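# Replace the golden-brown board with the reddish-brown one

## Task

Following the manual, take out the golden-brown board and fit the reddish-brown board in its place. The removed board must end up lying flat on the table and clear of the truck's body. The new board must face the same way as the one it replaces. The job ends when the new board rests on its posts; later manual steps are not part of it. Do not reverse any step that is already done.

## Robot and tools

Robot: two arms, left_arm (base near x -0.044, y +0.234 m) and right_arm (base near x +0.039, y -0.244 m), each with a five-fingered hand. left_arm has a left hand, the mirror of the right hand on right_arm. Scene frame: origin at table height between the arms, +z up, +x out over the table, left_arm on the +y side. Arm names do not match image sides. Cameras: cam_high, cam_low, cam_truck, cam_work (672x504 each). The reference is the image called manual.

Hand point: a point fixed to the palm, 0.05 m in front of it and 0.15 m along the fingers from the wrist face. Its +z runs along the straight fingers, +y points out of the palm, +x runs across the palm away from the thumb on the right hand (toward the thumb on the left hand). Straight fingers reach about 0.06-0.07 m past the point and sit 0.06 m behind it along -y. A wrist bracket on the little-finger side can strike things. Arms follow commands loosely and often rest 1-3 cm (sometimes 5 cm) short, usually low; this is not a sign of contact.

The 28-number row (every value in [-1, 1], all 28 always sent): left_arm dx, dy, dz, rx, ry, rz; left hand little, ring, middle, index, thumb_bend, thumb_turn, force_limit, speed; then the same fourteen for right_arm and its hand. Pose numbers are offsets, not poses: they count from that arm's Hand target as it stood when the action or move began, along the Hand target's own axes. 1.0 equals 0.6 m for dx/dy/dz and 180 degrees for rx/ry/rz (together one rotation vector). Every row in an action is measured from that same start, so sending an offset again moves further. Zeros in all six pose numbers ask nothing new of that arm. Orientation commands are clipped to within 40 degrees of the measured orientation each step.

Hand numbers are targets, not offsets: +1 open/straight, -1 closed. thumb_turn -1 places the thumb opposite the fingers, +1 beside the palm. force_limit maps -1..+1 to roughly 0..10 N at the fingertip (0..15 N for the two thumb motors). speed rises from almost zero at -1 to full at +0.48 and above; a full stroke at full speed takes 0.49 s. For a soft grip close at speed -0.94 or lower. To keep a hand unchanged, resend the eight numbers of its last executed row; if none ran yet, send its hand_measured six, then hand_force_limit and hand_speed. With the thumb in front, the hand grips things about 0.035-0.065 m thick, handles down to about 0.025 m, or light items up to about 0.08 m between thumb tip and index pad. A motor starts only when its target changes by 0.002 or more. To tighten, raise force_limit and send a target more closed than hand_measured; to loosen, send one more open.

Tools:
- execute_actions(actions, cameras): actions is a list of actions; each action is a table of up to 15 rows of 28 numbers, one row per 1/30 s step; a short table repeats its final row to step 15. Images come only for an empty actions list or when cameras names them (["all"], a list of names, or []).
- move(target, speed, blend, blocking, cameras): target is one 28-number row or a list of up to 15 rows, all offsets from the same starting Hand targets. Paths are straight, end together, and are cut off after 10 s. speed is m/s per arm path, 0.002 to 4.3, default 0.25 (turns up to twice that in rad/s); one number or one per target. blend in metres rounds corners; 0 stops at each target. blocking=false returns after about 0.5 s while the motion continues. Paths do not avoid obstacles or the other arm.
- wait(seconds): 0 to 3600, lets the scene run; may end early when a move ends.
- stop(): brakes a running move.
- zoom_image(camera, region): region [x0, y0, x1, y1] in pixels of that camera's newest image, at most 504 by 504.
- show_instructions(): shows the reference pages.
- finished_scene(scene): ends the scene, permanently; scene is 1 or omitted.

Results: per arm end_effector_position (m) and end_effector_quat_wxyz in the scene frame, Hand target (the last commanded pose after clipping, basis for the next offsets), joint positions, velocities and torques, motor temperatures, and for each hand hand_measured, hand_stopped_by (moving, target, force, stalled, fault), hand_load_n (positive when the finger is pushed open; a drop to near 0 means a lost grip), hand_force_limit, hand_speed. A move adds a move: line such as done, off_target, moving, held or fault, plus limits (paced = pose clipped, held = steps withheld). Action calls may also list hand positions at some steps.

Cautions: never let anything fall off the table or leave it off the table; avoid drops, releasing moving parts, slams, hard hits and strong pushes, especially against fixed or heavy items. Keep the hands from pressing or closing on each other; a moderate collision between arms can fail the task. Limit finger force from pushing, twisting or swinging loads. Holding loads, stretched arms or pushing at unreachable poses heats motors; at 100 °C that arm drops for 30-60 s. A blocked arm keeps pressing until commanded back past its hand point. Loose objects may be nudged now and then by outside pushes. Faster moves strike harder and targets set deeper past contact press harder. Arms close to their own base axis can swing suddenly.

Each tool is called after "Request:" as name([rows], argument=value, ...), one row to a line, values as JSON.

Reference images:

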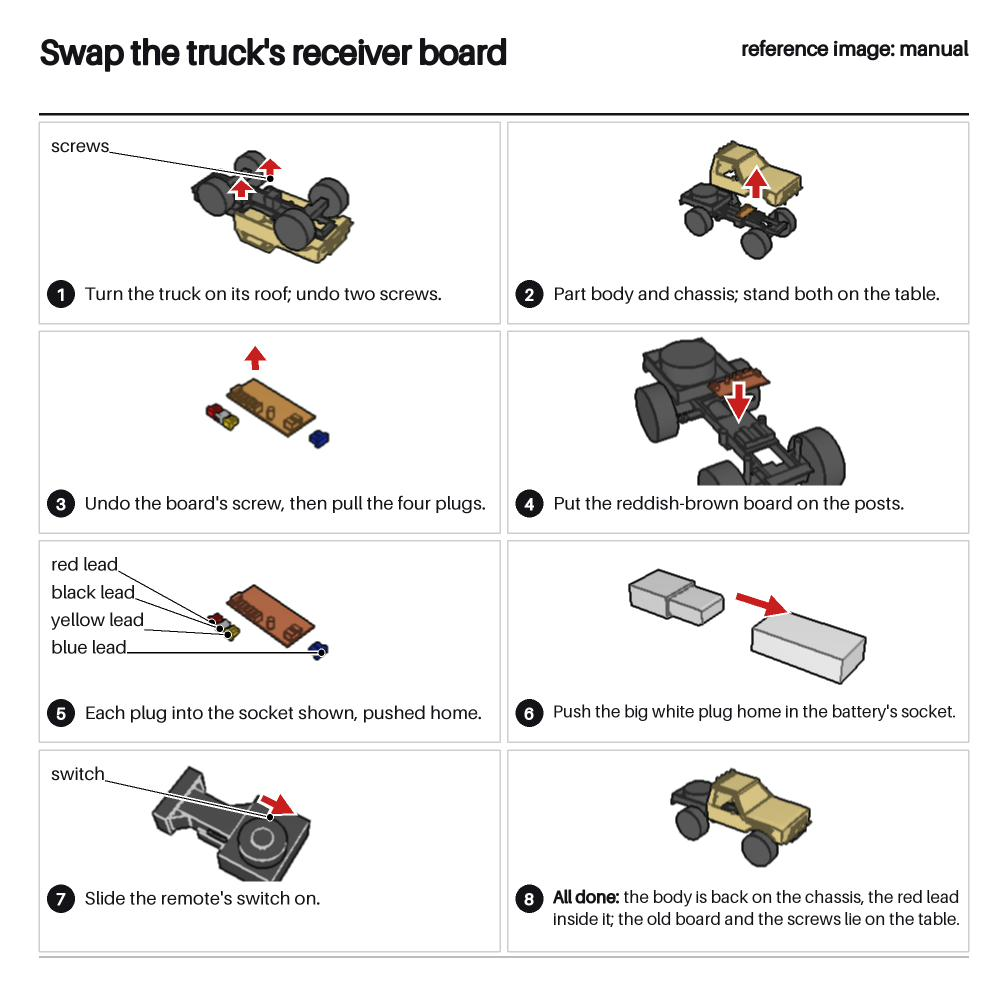

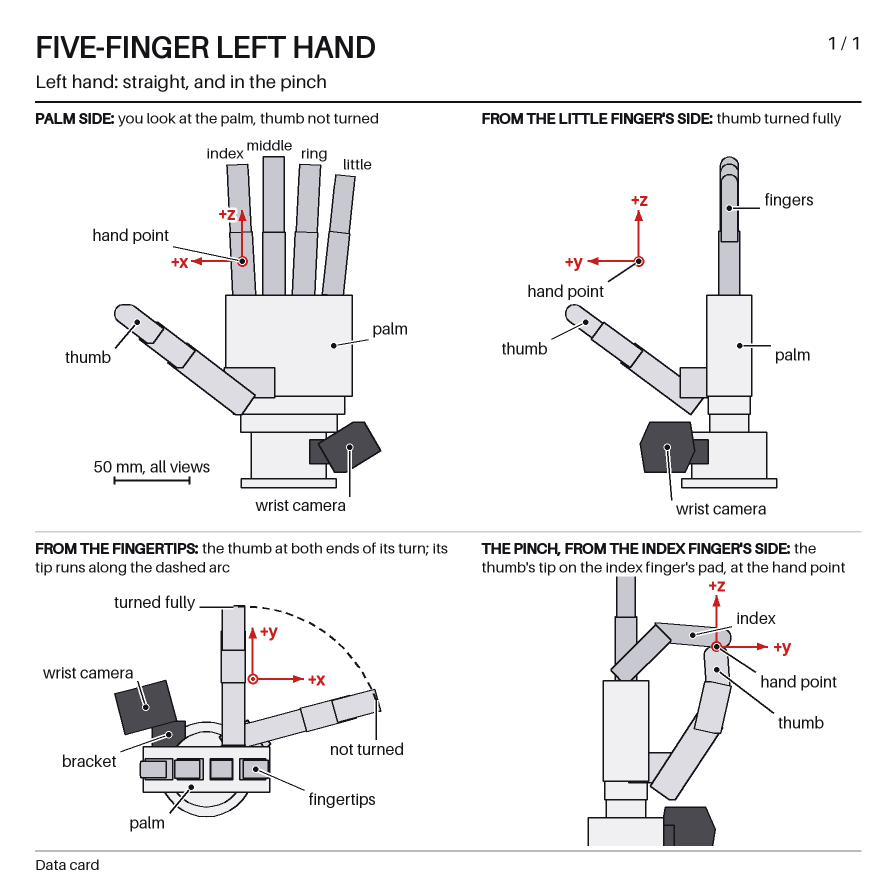

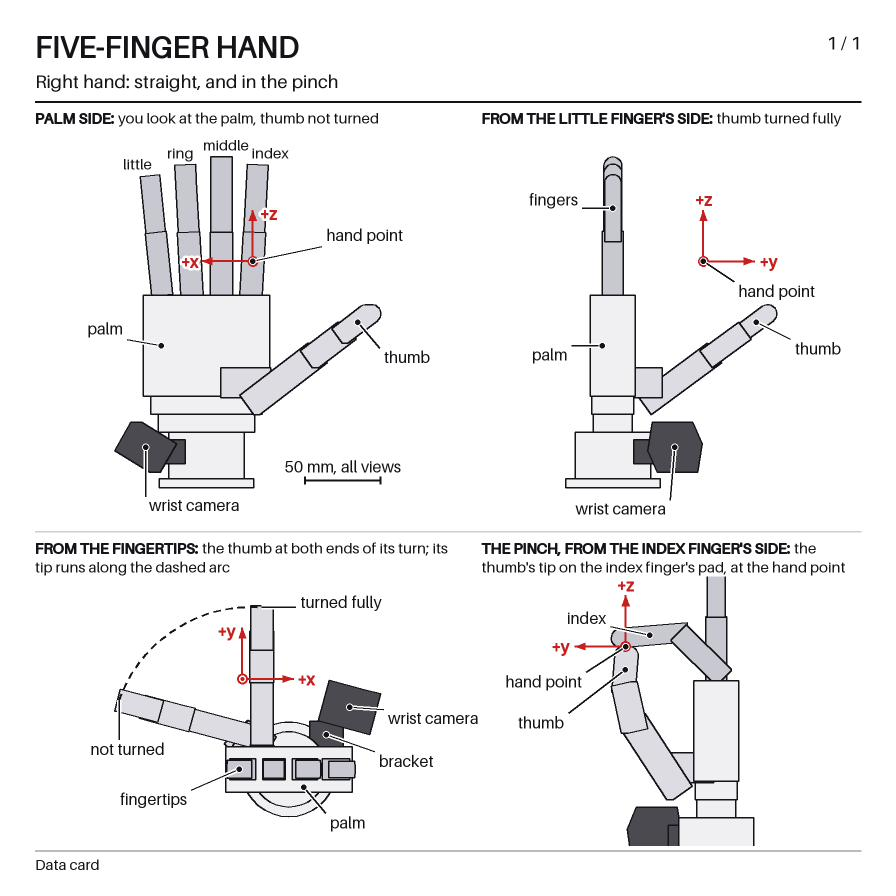

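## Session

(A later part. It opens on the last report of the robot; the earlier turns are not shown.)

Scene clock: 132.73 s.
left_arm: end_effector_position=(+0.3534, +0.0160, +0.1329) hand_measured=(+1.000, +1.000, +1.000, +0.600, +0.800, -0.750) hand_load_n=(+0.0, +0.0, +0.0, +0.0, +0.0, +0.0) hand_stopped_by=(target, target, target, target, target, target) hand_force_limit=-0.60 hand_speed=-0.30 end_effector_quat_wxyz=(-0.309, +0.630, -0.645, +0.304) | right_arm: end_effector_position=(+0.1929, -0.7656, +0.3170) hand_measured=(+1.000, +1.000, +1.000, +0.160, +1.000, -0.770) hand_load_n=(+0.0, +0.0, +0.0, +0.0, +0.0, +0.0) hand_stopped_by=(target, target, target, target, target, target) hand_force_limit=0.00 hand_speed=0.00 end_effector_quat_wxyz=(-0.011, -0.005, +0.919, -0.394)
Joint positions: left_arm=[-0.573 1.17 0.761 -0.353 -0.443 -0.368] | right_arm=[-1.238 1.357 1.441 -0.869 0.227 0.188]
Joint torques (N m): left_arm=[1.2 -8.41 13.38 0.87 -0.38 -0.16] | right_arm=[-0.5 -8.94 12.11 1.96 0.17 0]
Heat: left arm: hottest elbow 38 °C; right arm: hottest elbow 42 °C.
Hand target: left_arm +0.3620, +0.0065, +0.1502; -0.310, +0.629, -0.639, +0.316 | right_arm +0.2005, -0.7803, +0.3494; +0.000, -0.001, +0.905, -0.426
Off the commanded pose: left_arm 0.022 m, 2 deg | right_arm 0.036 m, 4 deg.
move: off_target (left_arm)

Request:
move(target=[0.0024,0.0883,0.0634,0,0,0,1,1,1,0.6,0.8,-0.75,-0.6,-0.3,0,0,0,0,0,0,1,1,1,0.16,1,-0.77,0,0], speed=0.08, cameras=["cam_truck","cam_high"])

Request:
zoom_image(camera="cam_truck", region=[280, 320, 400, 440])

Scene clock: 134.53 s.
left_arm: end_effector_position=(+0.3615, +0.0080, +0.0915) hand_measured=(+1.000, +1.000, +1.000, +0.600, +0.800, -0.750) hand_load_n=(+0.0, +0.0, +0.0, +0.0, +0.0, +0.0) hand_stopped_by=(target, target, target, target, target, target) hand_force_limit=-0.60 hand_speed=-0.30 end_effector_quat_wxyz=(-0.312, +0.628, -0.639, +0.315) | right_arm: end_effector_position=(+0.1929, -0.7656, +0.3170) hand_measured=(+1.000, +1.000, +1.000, +0.160, +1.000, -0.770) hand_load_n=(+0.0, +0.0, +0.0, +0.0, +0.0, +0.0) hand_stopped_by=(target, target, target, target, target, target) hand_force_limit=0.00 hand_speed=0.00 end_effector_quat_wxyz=(-0.011, -0.005, +0.919, -0.394)
Joint positions: left_arm=[-0.58 1.257 0.695 -0.177 -0.448 -0.372] | right_arm=[-1.238 1.357 1.441 -0.869 0.227 0.188]
Joint torques (N m): left_arm=[1.08 -7.94 8.61 2.3 -0.38 -0.16] | right_arm=[0.21 -9.52 11.97 1.63 0.16 -0.02]
Heat: left arm: hottest elbow 38 °C; right arm: hottest elbow 42 °C.
Hand target: left_arm +0.3600, +0.0049, +0.0852; -0.311, +0.629, -0.639, +0.316 | right_arm +0.2005, -0.7803, +0.3494; +0.000, -0.001, +0.905, -0.426
Off the commanded pose: left_arm 0.007 m, 0 deg | right_arm 0.036 m, 4 deg.
move: done
Images, in order (width x height): cam_high 672x504, cam_truck 672x504.

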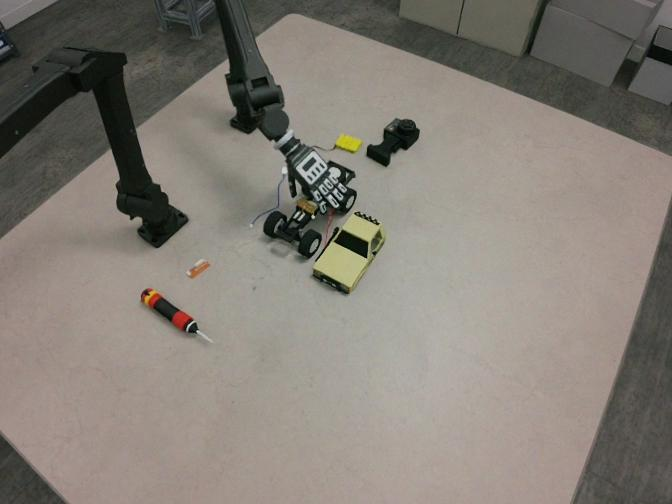

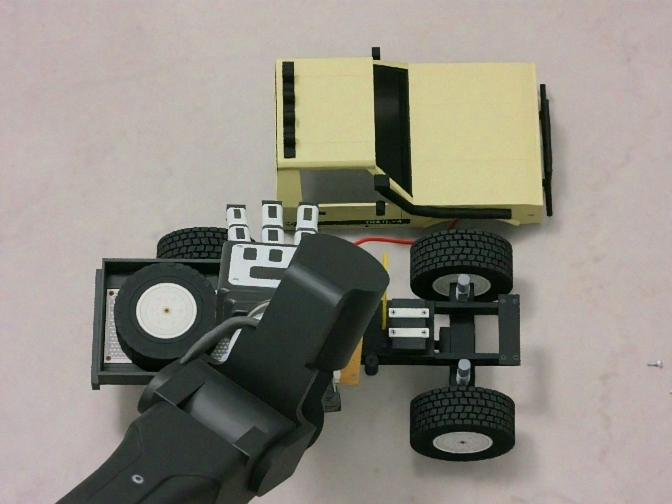

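Scaled by 4.200 from the camera's image (finer frame: 960x720).

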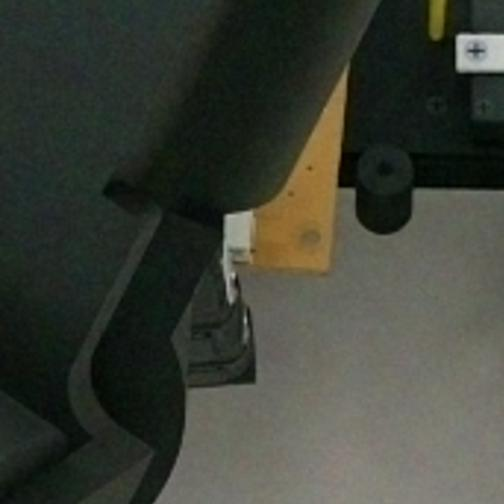

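Request:
move(target=[-0.0004,-0.0168,0.0165,0,0,0,1,1,1,0.6,0.8,-0.75,-0.6,-0.3,0,0,0,0,0,0,1,1,1,0.16,1,-0.77,0,0], speed=0.03, cameras=["cam_truck","cam_high"])

Request:
zoom_image(camera="cam_truck", region=[280, 320, 400, 440])

Scene clock: 135.70 s.
left_arm: end_effector_position=(+0.3622, +0.0090, +0.0811) hand_measured=(+1.000, +1.000, +1.000, +0.600, +0.800, -0.750) hand_load_n=(+0.0, +0.0, +0.0, +0.0, +0.0, +0.0) hand_stopped_by=(target, target, target, target, target, target) hand_force_limit=-0.60 hand_speed=-0.30 end_effector_quat_wxyz=(-0.308, +0.630, -0.643, +0.307) | right_arm: end_effector_position=(+0.1929, -0.7656, +0.3170) hand_measured=(+1.000, +1.000, +1.000, +0.160, +1.000, -0.770) hand_load_n=(+0.0, +0.0, +0.0, +0.0, +0.0, +0.0) hand_stopped_by=(target, target, target, target, target, target) hand_force_limit=0.00 hand_speed=0.00 end_effector_quat_wxyz=(-0.011, -0.005, +0.919, -0.394)
Joint positions: left_arm=[-0.574 1.282 0.695 -0.171 -0.441 -0.372] | right_arm=[-1.238 1.357 1.441 -0.869 0.227 0.188]
Joint torques (N m): left_arm=[2.14 -8.23 10.95 2.28 -0.06 -0.04] | right_arm=[-0.44 -9.23 12.04 2.02 0.17 -0.02]
Heat: left arm: hottest elbow 38 °C; right arm: hottest elbow 42 °C.
Hand target: left_arm +0.3740, +0.0049, +0.0872; -0.311, +0.629, -0.639, +0.316 | right_arm +0.2005, -0.7803, +0.3494; +0.000, -0.001, +0.905, -0.426
Off the commanded pose: left_arm 0.014 m, 1 deg | right_arm 0.036 m, 4 deg.
move: off_target (left_arm)
Images, in order (width x height): cam_high 672x504, cam_truck 672x504.

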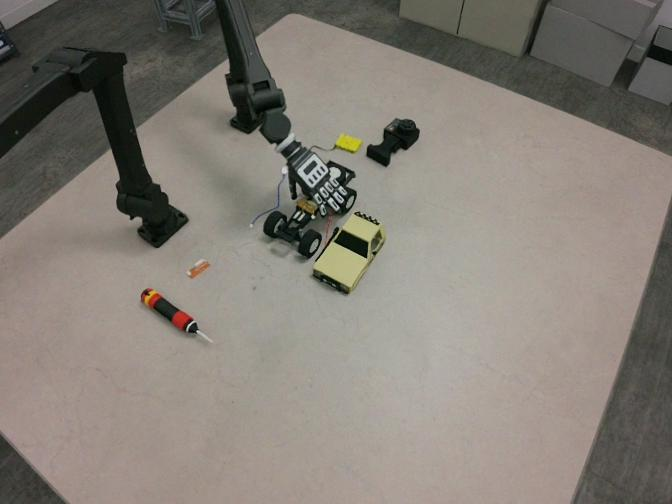

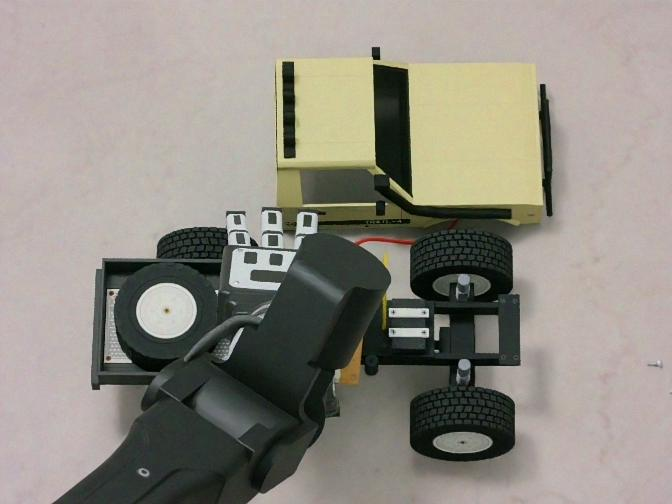

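Scaled by 4.200 from the camera's image (finer frame: 960x720).

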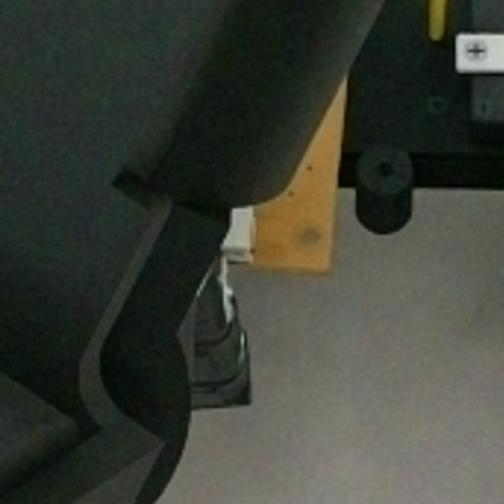

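Request:
move(target=[-0.0004,-0.0281,0.0063,0,0,0,1,1,1,0.6,0.8,-0.75,-0.6,-0.3,0,0,0,0,0,0,1,1,1,0.16,1,-0.77,0,0], speed=0.05, cameras=["cam_truck","cam_high"])

Request:
zoom_image(camera="cam_truck", region=[280, 320, 400, 440])

Scene clock: 138.40 s.
left_arm: end_effector_position=(+0.3731, +0.0105, +0.0880) hand_measured=(+1.000, +1.000, +1.000, +0.600, +0.800, -0.750) hand_load_n=(+0.0, +0.0, +0.0, +0.0, +0.0, +0.0) hand_stopped_by=(target, target, target, target, target, target) hand_force_limit=-0.60 hand_speed=-0.30 end_effector_quat_wxyz=(-0.308, +0.631, -0.641, +0.311) | right_arm: end_effector_position=(+0.1929, -0.7656, +0.3170) hand_measured=(+1.000, +1.000, +1.000, +0.160, +1.000, -0.770) hand_load_n=(+0.0, +0.0, +0.0, +0.0, +0.0, +0.0) hand_stopped_by=(target, target, target, target, target, target) hand_force_limit=0.00 hand_speed=0.00 end_effector_quat_wxyz=(-0.011, -0.005, +0.919, -0.394)
Joint positions: left_arm=[-0.553 1.29 0.718 -0.171 -0.426 -0.36] | right_arm=[-1.238 1.357 1.441 -0.869 0.227 0.188]
Joint torques (N m): left_arm=[2.2 -7.94 12.79 1.22 -0.04 -0.05] | right_arm=[-0.56 -8.82 12.05 1.94 0.16 0.02]
Heat: left arm: hottest elbow 38 °C; right arm: hottest elbow 42 °C.
Hand target: left_arm +0.3873, +0.0049, +0.0984; -0.310, +0.629, -0.639, +0.316 | right_arm +0.2005, -0.7803, +0.3494; +0.000, -0.001, +0.905, -0.426
Off the commanded pose: left_arm 0.018 m, 1 deg | right_arm 0.036 m, 4 deg.
move: off_target (left_arm)
Images, in order (width x height): cam_high 672x504, cam_truck 672x504.

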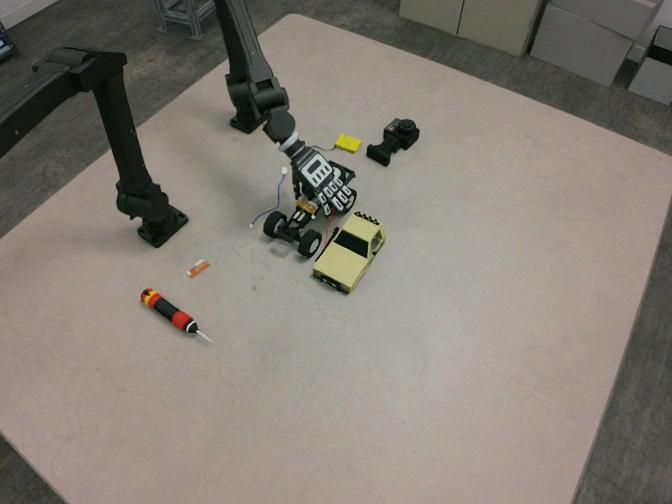

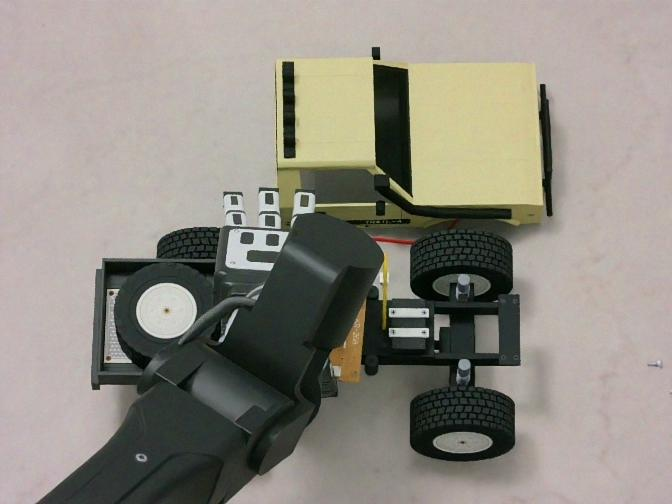

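Scaled by 4.200 from the camera's image (finer frame: 960x720).

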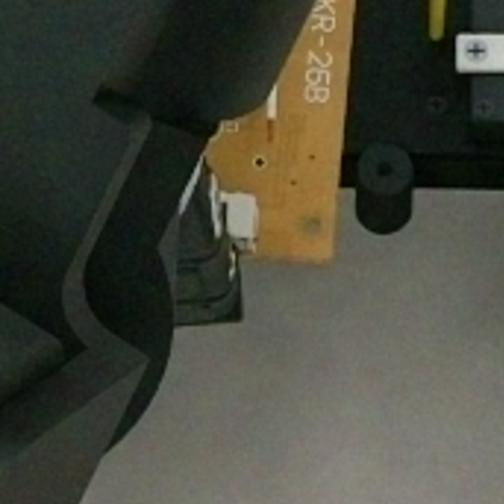

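Request:
zoom_image(camera="cam_truck", region=[310, 340, 370, 400])

Request:
zoom_image(camera="cam_high", region=[270, 170, 350, 240])

Scaled by 8.400 from the camera's image (finer frame: 960x720).

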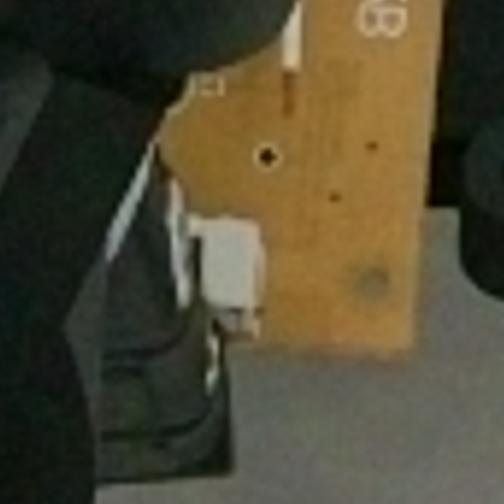

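Scaled by 6.300 from the camera's image (finer frame: 960x720).

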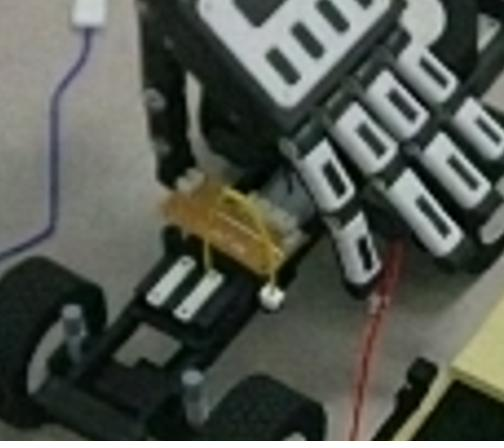

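Request:
move(target=[-0.0012,-0.0202,-0.0602,0,0,0,1,1,1,0.6,0.8,-0.75,-0.6,-0.3,0,0,0,0,0,0,1,1,1,0.16,1,-0.77,0,0], speed=0.08, cameras=["cam_truck","cam_high"])

Request:
zoom_image(camera="cam_truck", region=[280, 270, 400, 420])

Request:
zoom_image(camera="cam_high", region=[270, 170, 350, 240])

Scene clock: 140.57 s.
left_arm: end_effector_position=(+0.3555, +0.0164, +0.1110) hand_measured=(+1.000, +1.000, +1.000, +0.600, +0.800, -0.750) hand_load_n=(+0.0, +0.0, +0.0, +0.0, +0.0, +0.0) hand_stopped_by=(target, target, target, target, target, target) hand_force_limit=-0.60 hand_speed=-0.30 end_effector_quat_wxyz=(-0.309, +0.629, -0.646, +0.302) | right_arm: end_effector_position=(+0.1929, -0.7656, +0.3170) hand_measured=(+1.000, +1.000, +1.000, +0.160, +1.000, -0.770) hand_load_n=(+0.0, +0.0, +0.0, -0.5, +0.0, +0.0) hand_stopped_by=(target, target, target, target, target, target) hand_force_limit=0.00 hand_speed=0.00 end_effector_quat_wxyz=(-0.011, -0.005, +0.919, -0.394)
Joint positions: left_arm=[-0.569 1.207 0.727 -0.285 -0.439 -0.363] | right_arm=[-1.238 1.357 1.441 -0.869 0.227 0.188]
Joint torques (N m): left_arm=[1.14 -8.53 13.26 0.95 -0.4 -0.17] | right_arm=[-0.44 -8.82 12.07 1.89 0.15 -0.02]
Heat: left arm: hottest elbow 38 °C; right arm: hottest elbow 42 °C.
Hand target: left_arm +0.3659, +0.0062, +0.1297; -0.311, +0.629, -0.639, +0.316 | right_arm +0.2005, -0.7803, +0.3494; +0.000, -0.001, +0.905, -0.426
Off the commanded pose: left_arm 0.024 m, 2 deg | right_arm 0.036 m, 4 deg.
move: off_target (left_arm)
Images, in order (width x height): cam_high 672x504, cam_truck 672x504.

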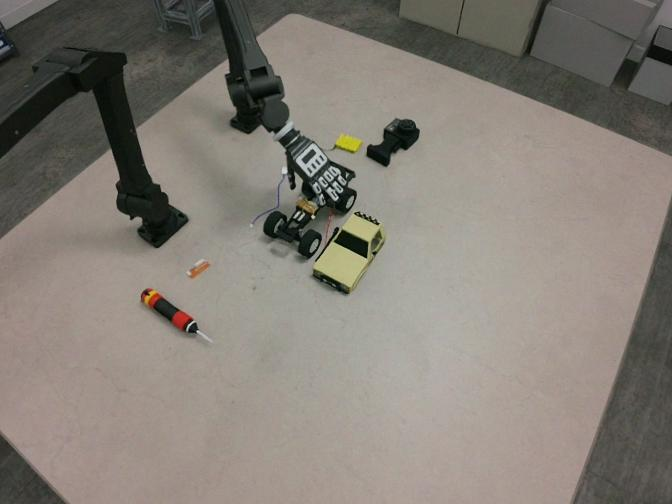

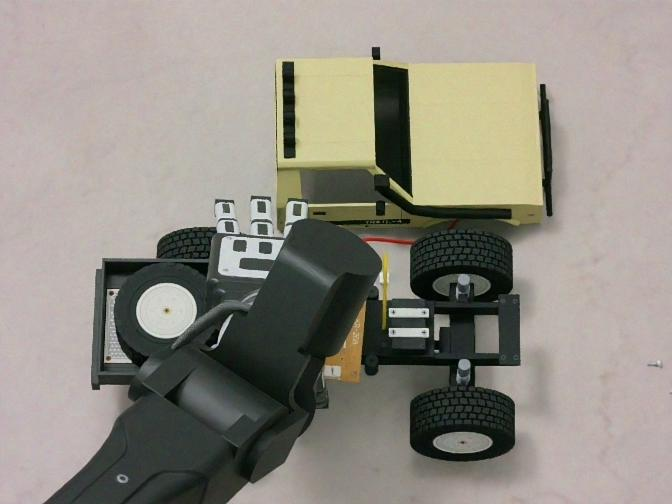

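Scaled by 3.360 from the camera's image (finer frame: 960x720).

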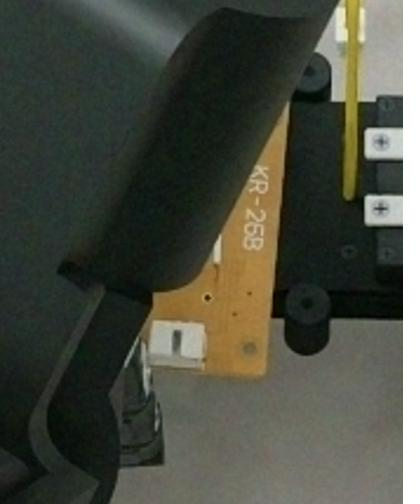

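Scaled by 6.300 from the camera's image (finer frame: 960x720).

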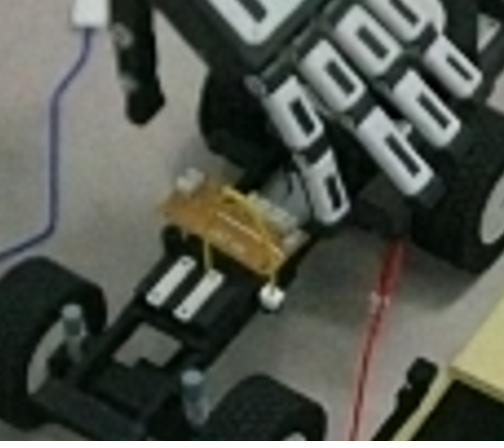

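Request:
move([
  [0.0052,-0.0291,-0.0306,0,0,0,1,1,1,0.6,0.8,-0.75,-0.6,-0.3,0,0,0,0,0,0,1,1,1,0.16,1,-0.77,0,0],
  [0.0053,0.0592,0.0425,0,0,0,1,1,1,0.6,0.8,-0.75,-0.6,-0.3,0,0,0,0,0,0,1,1,1,0.16,1,-0.77,0,0],
], speed=0.1, cameras=["cam_truck","cam_high"])

Request:
zoom_image(camera="cam_truck", region=[280, 320, 400, 440])

Request:
zoom_image(camera="cam_high", region=[270, 170, 350, 240])

Scene clock: 145.17 s.
left_arm: end_effector_position=(+0.3648, +0.0047, +0.0913) hand_measured=(+1.000, +1.000, +1.000, +0.600, +0.800, -0.750) hand_load_n=(+0.0, +0.0, +0.0, +0.0, +0.0, +0.0) hand_stopped_by=(target, target, target, target, target, target) hand_force_limit=-0.60 hand_speed=-0.30 end_effector_quat_wxyz=(-0.311, +0.628, -0.640, +0.315) | right_arm: end_effector_position=(+0.1929, -0.7656, +0.3170) hand_measured=(+1.000, +1.000, +1.000, +0.160, +1.000, -0.770) hand_load_n=(-0.5, +0.0, +0.0, +0.0, +0.0, +0.0) hand_stopped_by=(target, target, target, target, target, target) hand_force_limit=0.00 hand_speed=0.00 end_effector_quat_wxyz=(-0.011, -0.005, +0.919, -0.394)
Joint positions: left_arm=[-0.582 1.271 0.707 -0.177 -0.449 -0.373] | right_arm=[-1.238 1.357 1.441 -0.869 0.227 0.188]
Joint torques (N m): left_arm=[1.38 -8.29 8.73 2.19 -0.3 -0.15] | right_arm=[0.21 -9.17 12.05 1.91 0.16 -0.02]
Heat: left arm: hottest elbow 38 °C; right arm: hottest elbow 42 °C.
Hand target: left_arm +0.3646, +0.0028, +0.0861; -0.310, +0.629, -0.639, +0.316 | right_arm +0.2005, -0.7803, +0.3494; +0.000, -0.001, +0.905, -0.426
Off the commanded pose: left_arm 0.006 m, 0 deg | right_arm 0.036 m, 4 deg.
move: done
Images, in order (width x height): cam_high 672x504, cam_truck 672x504.

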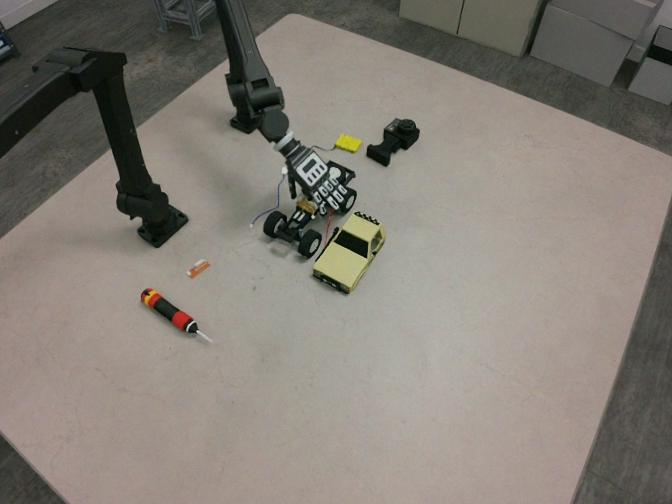

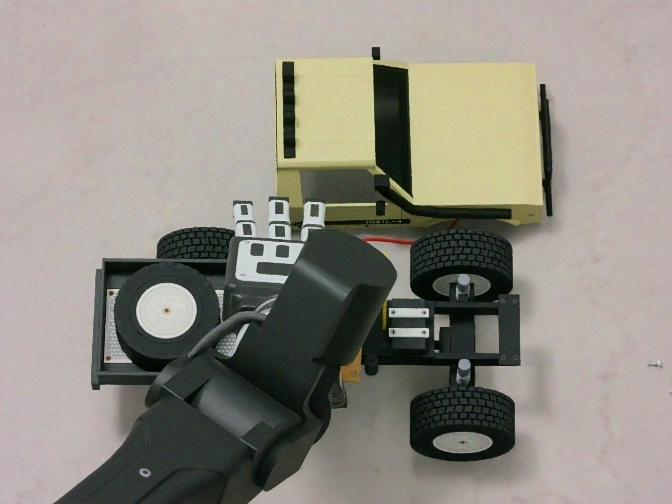

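Scaled by 4.200 from the camera's image (finer frame: 960x720).

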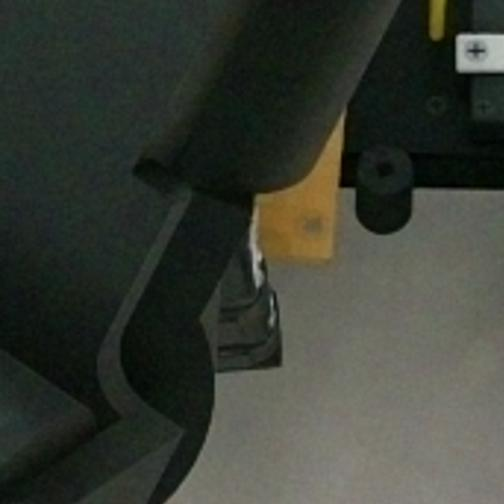

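Scaled by 6.300 from the camera's image (finer frame: 960x720).

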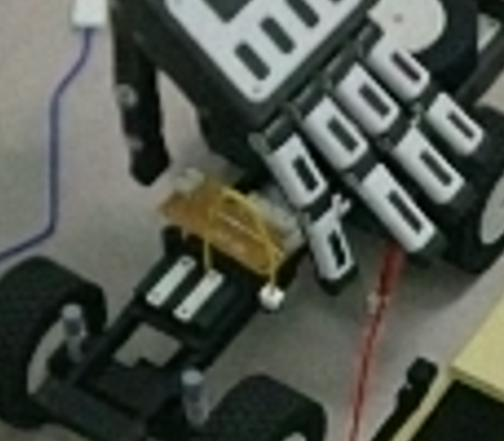

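Request:
execute_actions([
  [[0,0,0,0,0,0,1,1,1,0.6,0.62,-0.75,-0.6,-0.94,0,0,0,0,0,0,1,1,1,0.16,1,-0.77,0,0]],
], cameras=["cam_truck","cam_high"])

Request:
zoom_image(camera="cam_truck", region=[280, 320, 400, 440])

Scene clock: 149.47 s.
left_arm: end_effector_position=(+0.3648, +0.0046, +0.0913) hand_measured=(+1.000, +1.000, +1.000, +0.600, +0.620, -0.750) hand_load_n=(+0.0, +0.0, +0.0, +0.0, +0.0, +0.0) hand_stopped_by=(target, target, target, target, target, target) hand_force_limit=-0.60 hand_speed=-0.94 end_effector_quat_wxyz=(-0.311, +0.628, -0.640, +0.315) | right_arm: end_effector_position=(+0.1929, -0.7656, +0.3170) hand_measured=(+1.000, +1.000, +1.000, +0.160, +1.000, -0.770) hand_load_n=(+0.0, +0.0, +0.0, +0.0, +0.0, +0.0) hand_stopped_by=(target, target, target, target, target, target) hand_force_limit=0.00 hand_speed=0.00 end_effector_quat_wxyz=(-0.011, -0.005, +0.919, -0.394)
Joint positions: left_arm=[-0.582 1.271 0.707 -0.177 -0.449 -0.373] | right_arm=[-1.238 1.357 1.441 -0.869 0.227 0.188]
Joint torques (N m): left_arm=[1.38 -8.53 8.69 2.29 -0.29 -0.14] | right_arm=[-0.26 -9.76 11.9 1.92 0.13 0.03]
Motor temperatures (°C): left_arm=[28 32 38 29 34 33] | right_arm=[31 34 43 32 29 28]
Heat: left arm: hottest elbow 38 °C; right arm: hottest elbow 43 °C.
Hand target: left_arm +0.3646, +0.0028, +0.0862; -0.311, +0.629, -0.639, +0.316 | right_arm +0.2005, -0.7803, +0.3494; +0.000, -0.001, +0.905, -0.426
Off the commanded pose: left_arm 0.006 m, 0 deg | right_arm 0.036 m, 4 deg.
Step readings (end_effector_position of left_arm | right_arm):
0: (+0.3648, +0.0046, +0.0913) | (+0.1929, -0.7656, +0.3170)
1: (+0.3648, +0.0046, +0.0913) | (+0.1929, -0.7656, +0.3170)
2: (+0.3648, +0.0046, +0.0913) | (+0.1929, -0.7656, +0.3170)
4: (+0.3648, +0.0046, +0.0913) | (+0.1929, -0.7656, +0.3170)
8: (+0.3648, +0.0046, +0.0913) | (+0.1929, -0.7656, +0.3170)
15: (+0.3648, +0.0046, +0.0913) | (+0.1929, -0.7656, +0.3170)
Images, in order (width x height): cam_high 672x504, cam_truck 672x504.

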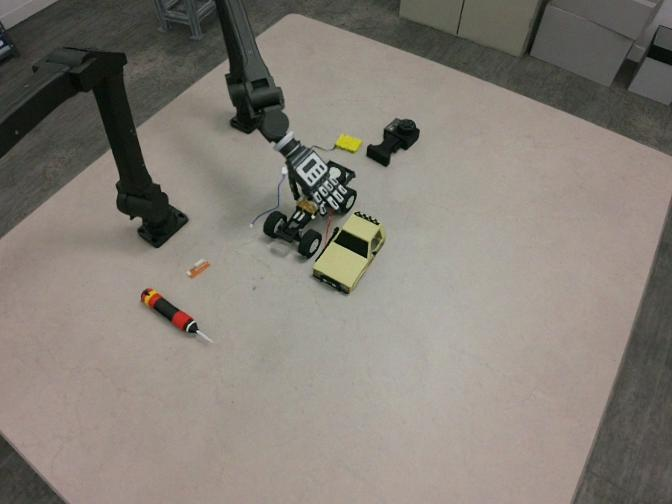

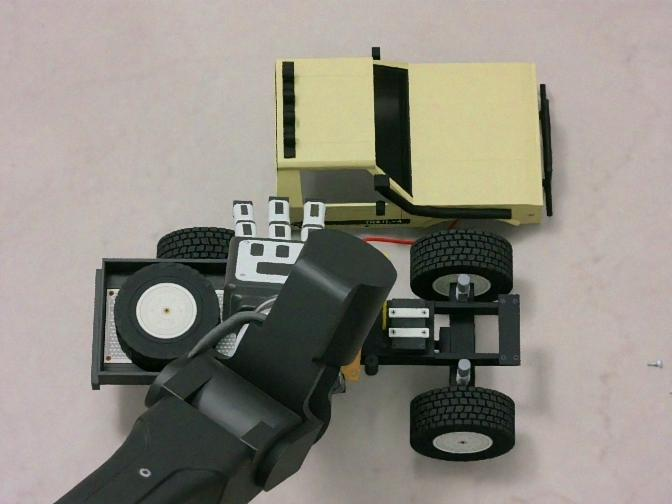

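Scaled by 4.200 from the camera's image (finer frame: 960x720).

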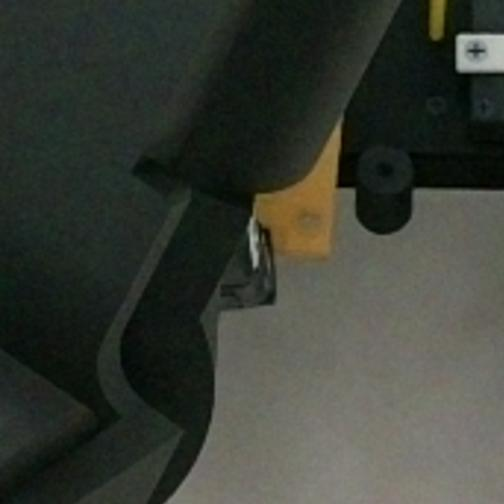

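Request:
execute_actions([
  [[0,0.0053,0.0041,0,0,0,1,1,1,0.6,0.62,-0.75,-0.6,-0.94,0,0,0,0,0,0,1,1,1,0.16,1,-0.77,0,0]],
], cameras=[])

Scene clock: 150.97 s.
left_arm: end_effector_position=(+0.3671, +0.0031, +0.0933) hand_measured=(+1.000, +1.000, +1.000, +0.600, +0.620, -0.750) hand_load_n=(+0.0, +0.0, +0.0, +0.0, +0.0, +0.0) hand_stopped_by=(target, target, target, target, target, target) hand_force_limit=-0.60 hand_speed=-0.94 end_effector_quat_wxyz=(-0.313, +0.627, -0.638, +0.320) | right_arm: end_effector_position=(+0.1929, -0.7656, +0.3170) hand_measured=(+1.000, +1.000, +1.000, +0.160, +1.000, -0.770) hand_load_n=(+0.0, +0.0, +0.0, +0.0, +0.0, +0.0) hand_stopped_by=(target, target, target, target, target, target) hand_force_limit=0.00 hand_speed=0.00 end_effector_quat_wxyz=(-0.011, -0.005, +0.919, -0.394)
Joint positions: left_arm=[-0.582 1.272 0.707 -0.164 -0.449 -0.373] | right_arm=[-1.238 1.357 1.441 -0.869 0.227 0.188]
Joint torques (N m): left_arm=[1.32 -7.94 8.2 2.26 -0.29 -0.15] | right_arm=[-0.38 -8.41 11.99 1.78 0.11 0.04]
Heat: left arm: hottest elbow 38 °C; right arm: hottest elbow 43 °C.
Hand target: left_arm +0.3646, +0.0028, +0.0822; -0.310, +0.629, -0.639, +0.316 | right_arm +0.2005, -0.7803, +0.3494; +0.000, -0.001, +0.905, -0.426
Off the commanded pose: left_arm 0.011 m, 1 deg | right_arm 0.036 m, 4 deg.
Step readings (end_effector_position of left_arm | right_arm):
0: (+0.3648, +0.0046, +0.0913) | (+0.1929, -0.7656, +0.3170)
1: (+0.3648, +0.0046, +0.0913) | (+0.1929, -0.7656, +0.3170)
2: (+0.3652, +0.0044, +0.0916) | (+0.1929, -0.7656, +0.3170)
4: (+0.3661, +0.0038, +0.0926) | (+0.1929, -0.7656, +0.3170)
8: (+0.3670, +0.0032, +0.0933) | (+0.1929, -0.7656, +0.3170)
15: (+0.3671, +0.0031, +0.0933) | (+0.1929, -0.7656, +0.3170)

Request:
execute_actions([
  [[0,0.0093,0.0071,0,0,0,1,1,1,0.6,0.62,-0.75,-0.6,-0.94,0,0,0,0,0,0,1,1,1,0.16,1,-0.77,0,0]],
], cameras=["cam_truck","cam_high"])

Request:
zoom_image(camera="cam_truck", region=[280, 320, 400, 440])

Request:
zoom_image(camera="cam_high", region=[270, 170, 350, 240])

Scene clock: 152.00 s.
left_arm: end_effector_position=(+0.3658, +0.0040, +0.0829) hand_measured=(+1.000, +1.000, +1.000, +0.600, +0.620, -0.750) hand_load_n=(+0.0, +0.0, +0.0, +0.0, +0.0, +0.0) hand_stopped_by=(target, target, target, target, target, target) hand_force_limit=-0.60 hand_speed=-0.94 end_effector_quat_wxyz=(-0.312, +0.627, -0.639, +0.317) | right_arm: end_effector_position=(+0.1929, -0.7656, +0.3170) hand_measured=(+1.000, +1.000, +1.000, +0.160, +1.000, -0.770) hand_load_n=(+0.0, -0.5, +0.0, +0.0, +0.0, +0.0) hand_stopped_by=(target, target, target, target, target, target) hand_force_limit=0.00 hand_speed=0.00 end_effector_quat_wxyz=(-0.011, -0.005, +0.919, -0.394)
Joint positions: left_arm=[-0.582 1.288 0.693 -0.139 -0.449 -0.373] | right_arm=[-1.238 1.357 1.441 -0.869 0.227 0.188]
Joint torques (N m): left_arm=[1.49 -8.18 8.36 2.24 -0.29 -0.15] | right_arm=[0.15 -9.05 11.96 1.87 0.14 0.03]
Heat: left arm: hottest elbow 38 °C; right arm: hottest elbow 43 °C.
Hand target: left_arm +0.3646, +0.0028, +0.0752; -0.311, +0.629, -0.639, +0.316 | right_arm +0.2005, -0.7803, +0.3494; +0.000, -0.001, +0.905, -0.426
Off the commanded pose: left_arm 0.008 m, 0 deg | right_arm 0.036 m, 4 deg.
Step readings (end_effector_position of left_arm | right_arm):
0: (+0.3671, +0.0031, +0.0933) | (+0.1929, -0.7656, +0.3170)
1: (+0.3670, +0.0032, +0.0932) | (+0.1929, -0.7656, +0.3170)
2: (+0.3673, +0.0030, +0.0931) | (+0.1929, -0.7656, +0.3170)
4: (+0.3674, +0.0029, +0.0912) | (+0.1929, -0.7656, +0.3170)
8: (+0.3659, +0.0039, +0.0850) | (+0.1929, -0.7656, +0.3170)
15: (+0.3657, +0.0040, +0.0829) | (+0.1929, -0.7656, +0.3170)
Images, in order (width x height): cam_high 672x504, cam_truck 672x504.

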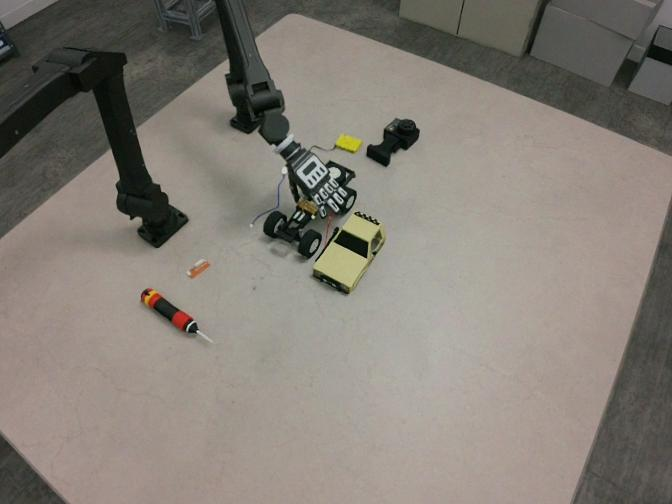

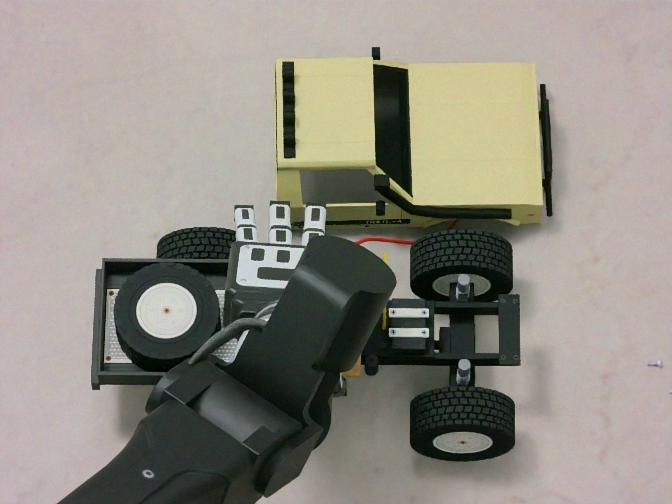

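Scaled by 4.200 from the camera's image (finer frame: 960x720).

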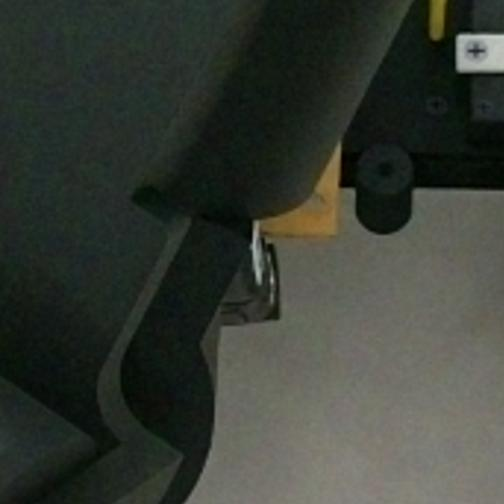

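Scaled by 6.300 from the camera's image (finer frame: 960x720).

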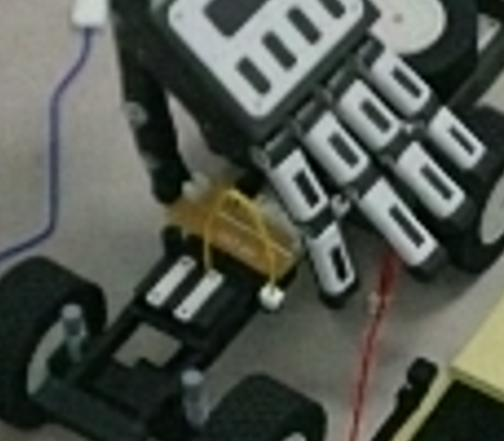

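Request:
execute_actions([
  [[0,0,0,0,0,0,1,1,1,0.6,0.8,-0.75,-0.6,-0.6,0,0,0,0,0,0,1,1,1,0.16,1,-0.77,0,0]],
], cameras=[])

Request:
move([
  [-0.0004,-0.1024,-0.0841,0,0,0,1,1,1,0.6,0.7,-0.75,-0.6,-0.6,0,0,0,0,0,0,1,1,1,0.16,1,-0.77,0,0],
  [0,-0.0144,-0.011,0,0,0,1,1,1,0.6,0.7,-0.75,-0.6,-0.6,0,0,0,0,0,0,1,1,1,0.16,1,-0.77,0,0],
], speed=0.1, cameras=["cam_truck","cam_high"])

Request:
zoom_image(camera="cam_truck", region=[280, 320, 400, 440])

Request:
zoom_image(camera="cam_high", region=[270, 170, 350, 240])

Scene clock: 153.80 s.
left_arm: end_effector_position=(+0.3658, +0.0040, +0.0829) hand_measured=(+1.000, +1.000, +1.000, +0.600, +0.800, -0.750) hand_load_n=(+0.0, +0.0, +0.0, +0.0, +0.0, +0.0) hand_stopped_by=(target, target, target, target, target, target) hand_force_limit=-0.60 hand_speed=-0.60 end_effector_quat_wxyz=(-0.312, +0.627, -0.639, +0.317) | right_arm: end_effector_position=(+0.1929, -0.7656, +0.3170) hand_measured=(+1.000, +1.000, +1.000, +0.160, +1.000, -0.770) hand_load_n=(+0.0, +0.0, +0.0, +0.0, +0.0, +0.0) hand_stopped_by=(target, target, target, target, target, target) hand_force_limit=0.00 hand_speed=0.00 end_effector_quat_wxyz=(-0.011, -0.005, +0.919, -0.394)
Joint positions: left_arm=[-0.582 1.288 0.693 -0.139 -0.449 -0.373] | right_arm=[-1.238 1.357 1.441 -0.869 0.227 0.188]
Joint torques (N m): left_arm=[1.49 -8.29 8.38 2.3 -0.29 -0.15] | right_arm=[-1.2 -8.35 12.03 1.81 0.14 0.06]
Heat: left arm: hottest elbow 38 °C; right arm: hottest elbow 43 °C.
Hand target: left_arm +0.3646, +0.0028, +0.0752; -0.311, +0.629, -0.639, +0.316 | right_arm +0.2005, -0.7803, +0.3494; +0.000, -0.001, +0.905, -0.426
Off the commanded pose: left_arm 0.008 m, 0 deg | right_arm 0.036 m, 4 deg.
Step readings (end_effector_position of left_arm | right_arm):
0: (+0.3658, +0.0040, +0.0829) | (+0.1929, -0.7656, +0.3170)
1: (+0.3658, +0.0040, +0.0829) | (+0.1929, -0.7656, +0.3170)
2: (+0.3658, +0.0040, +0.0829) | (+0.1929, -0.7656, +0.3170)
4: (+0.3658, +0.0040, +0.0829) | (+0.1929, -0.7656, +0.3170)
8: (+0.3658, +0.0040, +0.0829) | (+0.1929, -0.7656, +0.3170)
15: (+0.3658, +0.0040, +0.0829) | (+0.1929, -0.7656, +0.3170)

Scene clock: 156.30 s.
left_arm: end_effector_position=(+0.3648, +0.0047, +0.0912) hand_measured=(+1.000, +1.000, +1.000, +0.600, +0.700, -0.750) hand_load_n=(+0.0, -0.5, +0.0, +0.0, +0.0, +0.0) hand_stopped_by=(target, target, target, target, target, target) hand_force_limit=-0.60 hand_speed=-0.60 end_effector_quat_wxyz=(-0.311, +0.628, -0.640, +0.315) | right_arm: end_effector_position=(+0.1929, -0.7656, +0.3170) hand_measured=(+1.000, +1.000, +1.000, +0.160, +1.000, -0.770) hand_load_n=(+0.0, -0.5, +0.0, +0.0, +0.0, +0.0) hand_stopped_by=(target, target, target, target, target, target) hand_force_limit=0.00 hand_speed=0.00 end_effector_quat_wxyz=(-0.011, -0.005, +0.919, -0.394)
Joint positions: left_arm=[-0.582 1.271 0.707 -0.176 -0.449 -0.373] | right_arm=[-1.238 1.357 1.441 -0.869 0.227 0.188]
Joint torques (N m): left_arm=[1.38 -8.47 8.7 2.26 -0.29 -0.16] | right_arm=[-1.38 -8.35 12.01 1.81 0.15 0]
Heat: left arm: hottest elbow 38 °C; right arm: hottest elbow 43 °C.
Hand target: left_arm +0.3645, +0.0028, +0.0860; -0.310, +0.629, -0.639, +0.316 | right_arm +0.2005, -0.7803, +0.3494; +0.000, -0.001, +0.905, -0.426
Off the commanded pose: left_arm 0.006 m, 0 deg | right_arm 0.036 m, 4 deg.
move: done
Images, in order (width x height): cam_high 672x504, cam_truck 672x504.

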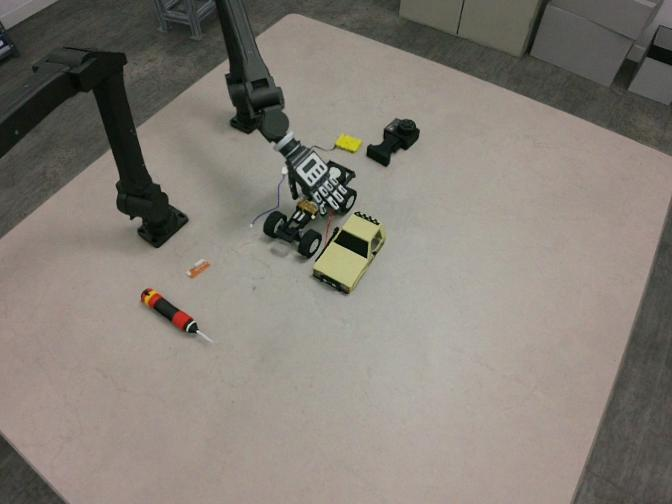

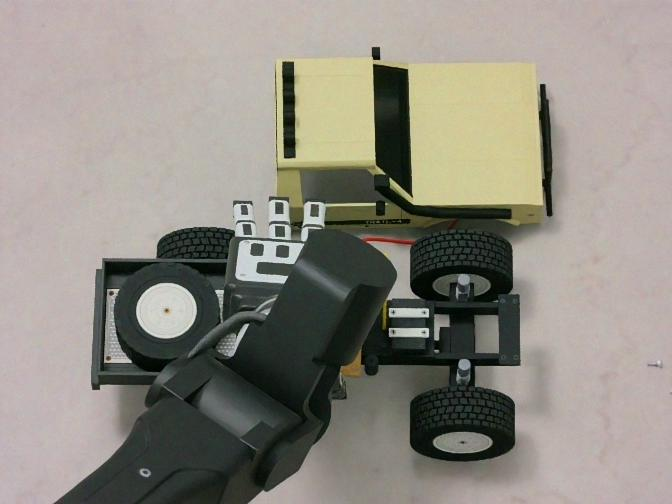

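Scaled by 4.200 from the camera's image (finer frame: 960x720).

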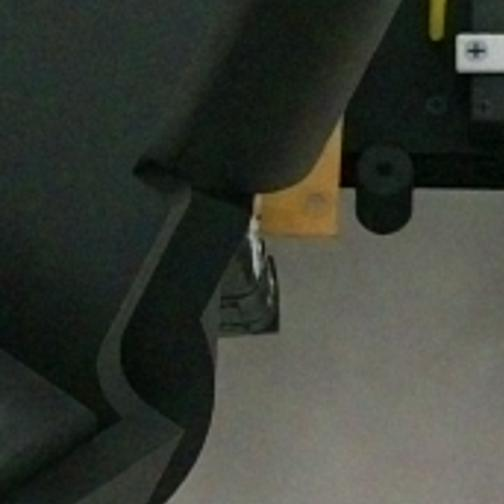

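Scaled by 6.300 from the camera's image (finer frame: 960x720).

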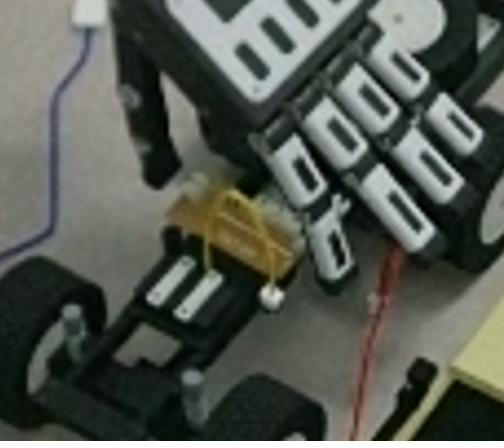

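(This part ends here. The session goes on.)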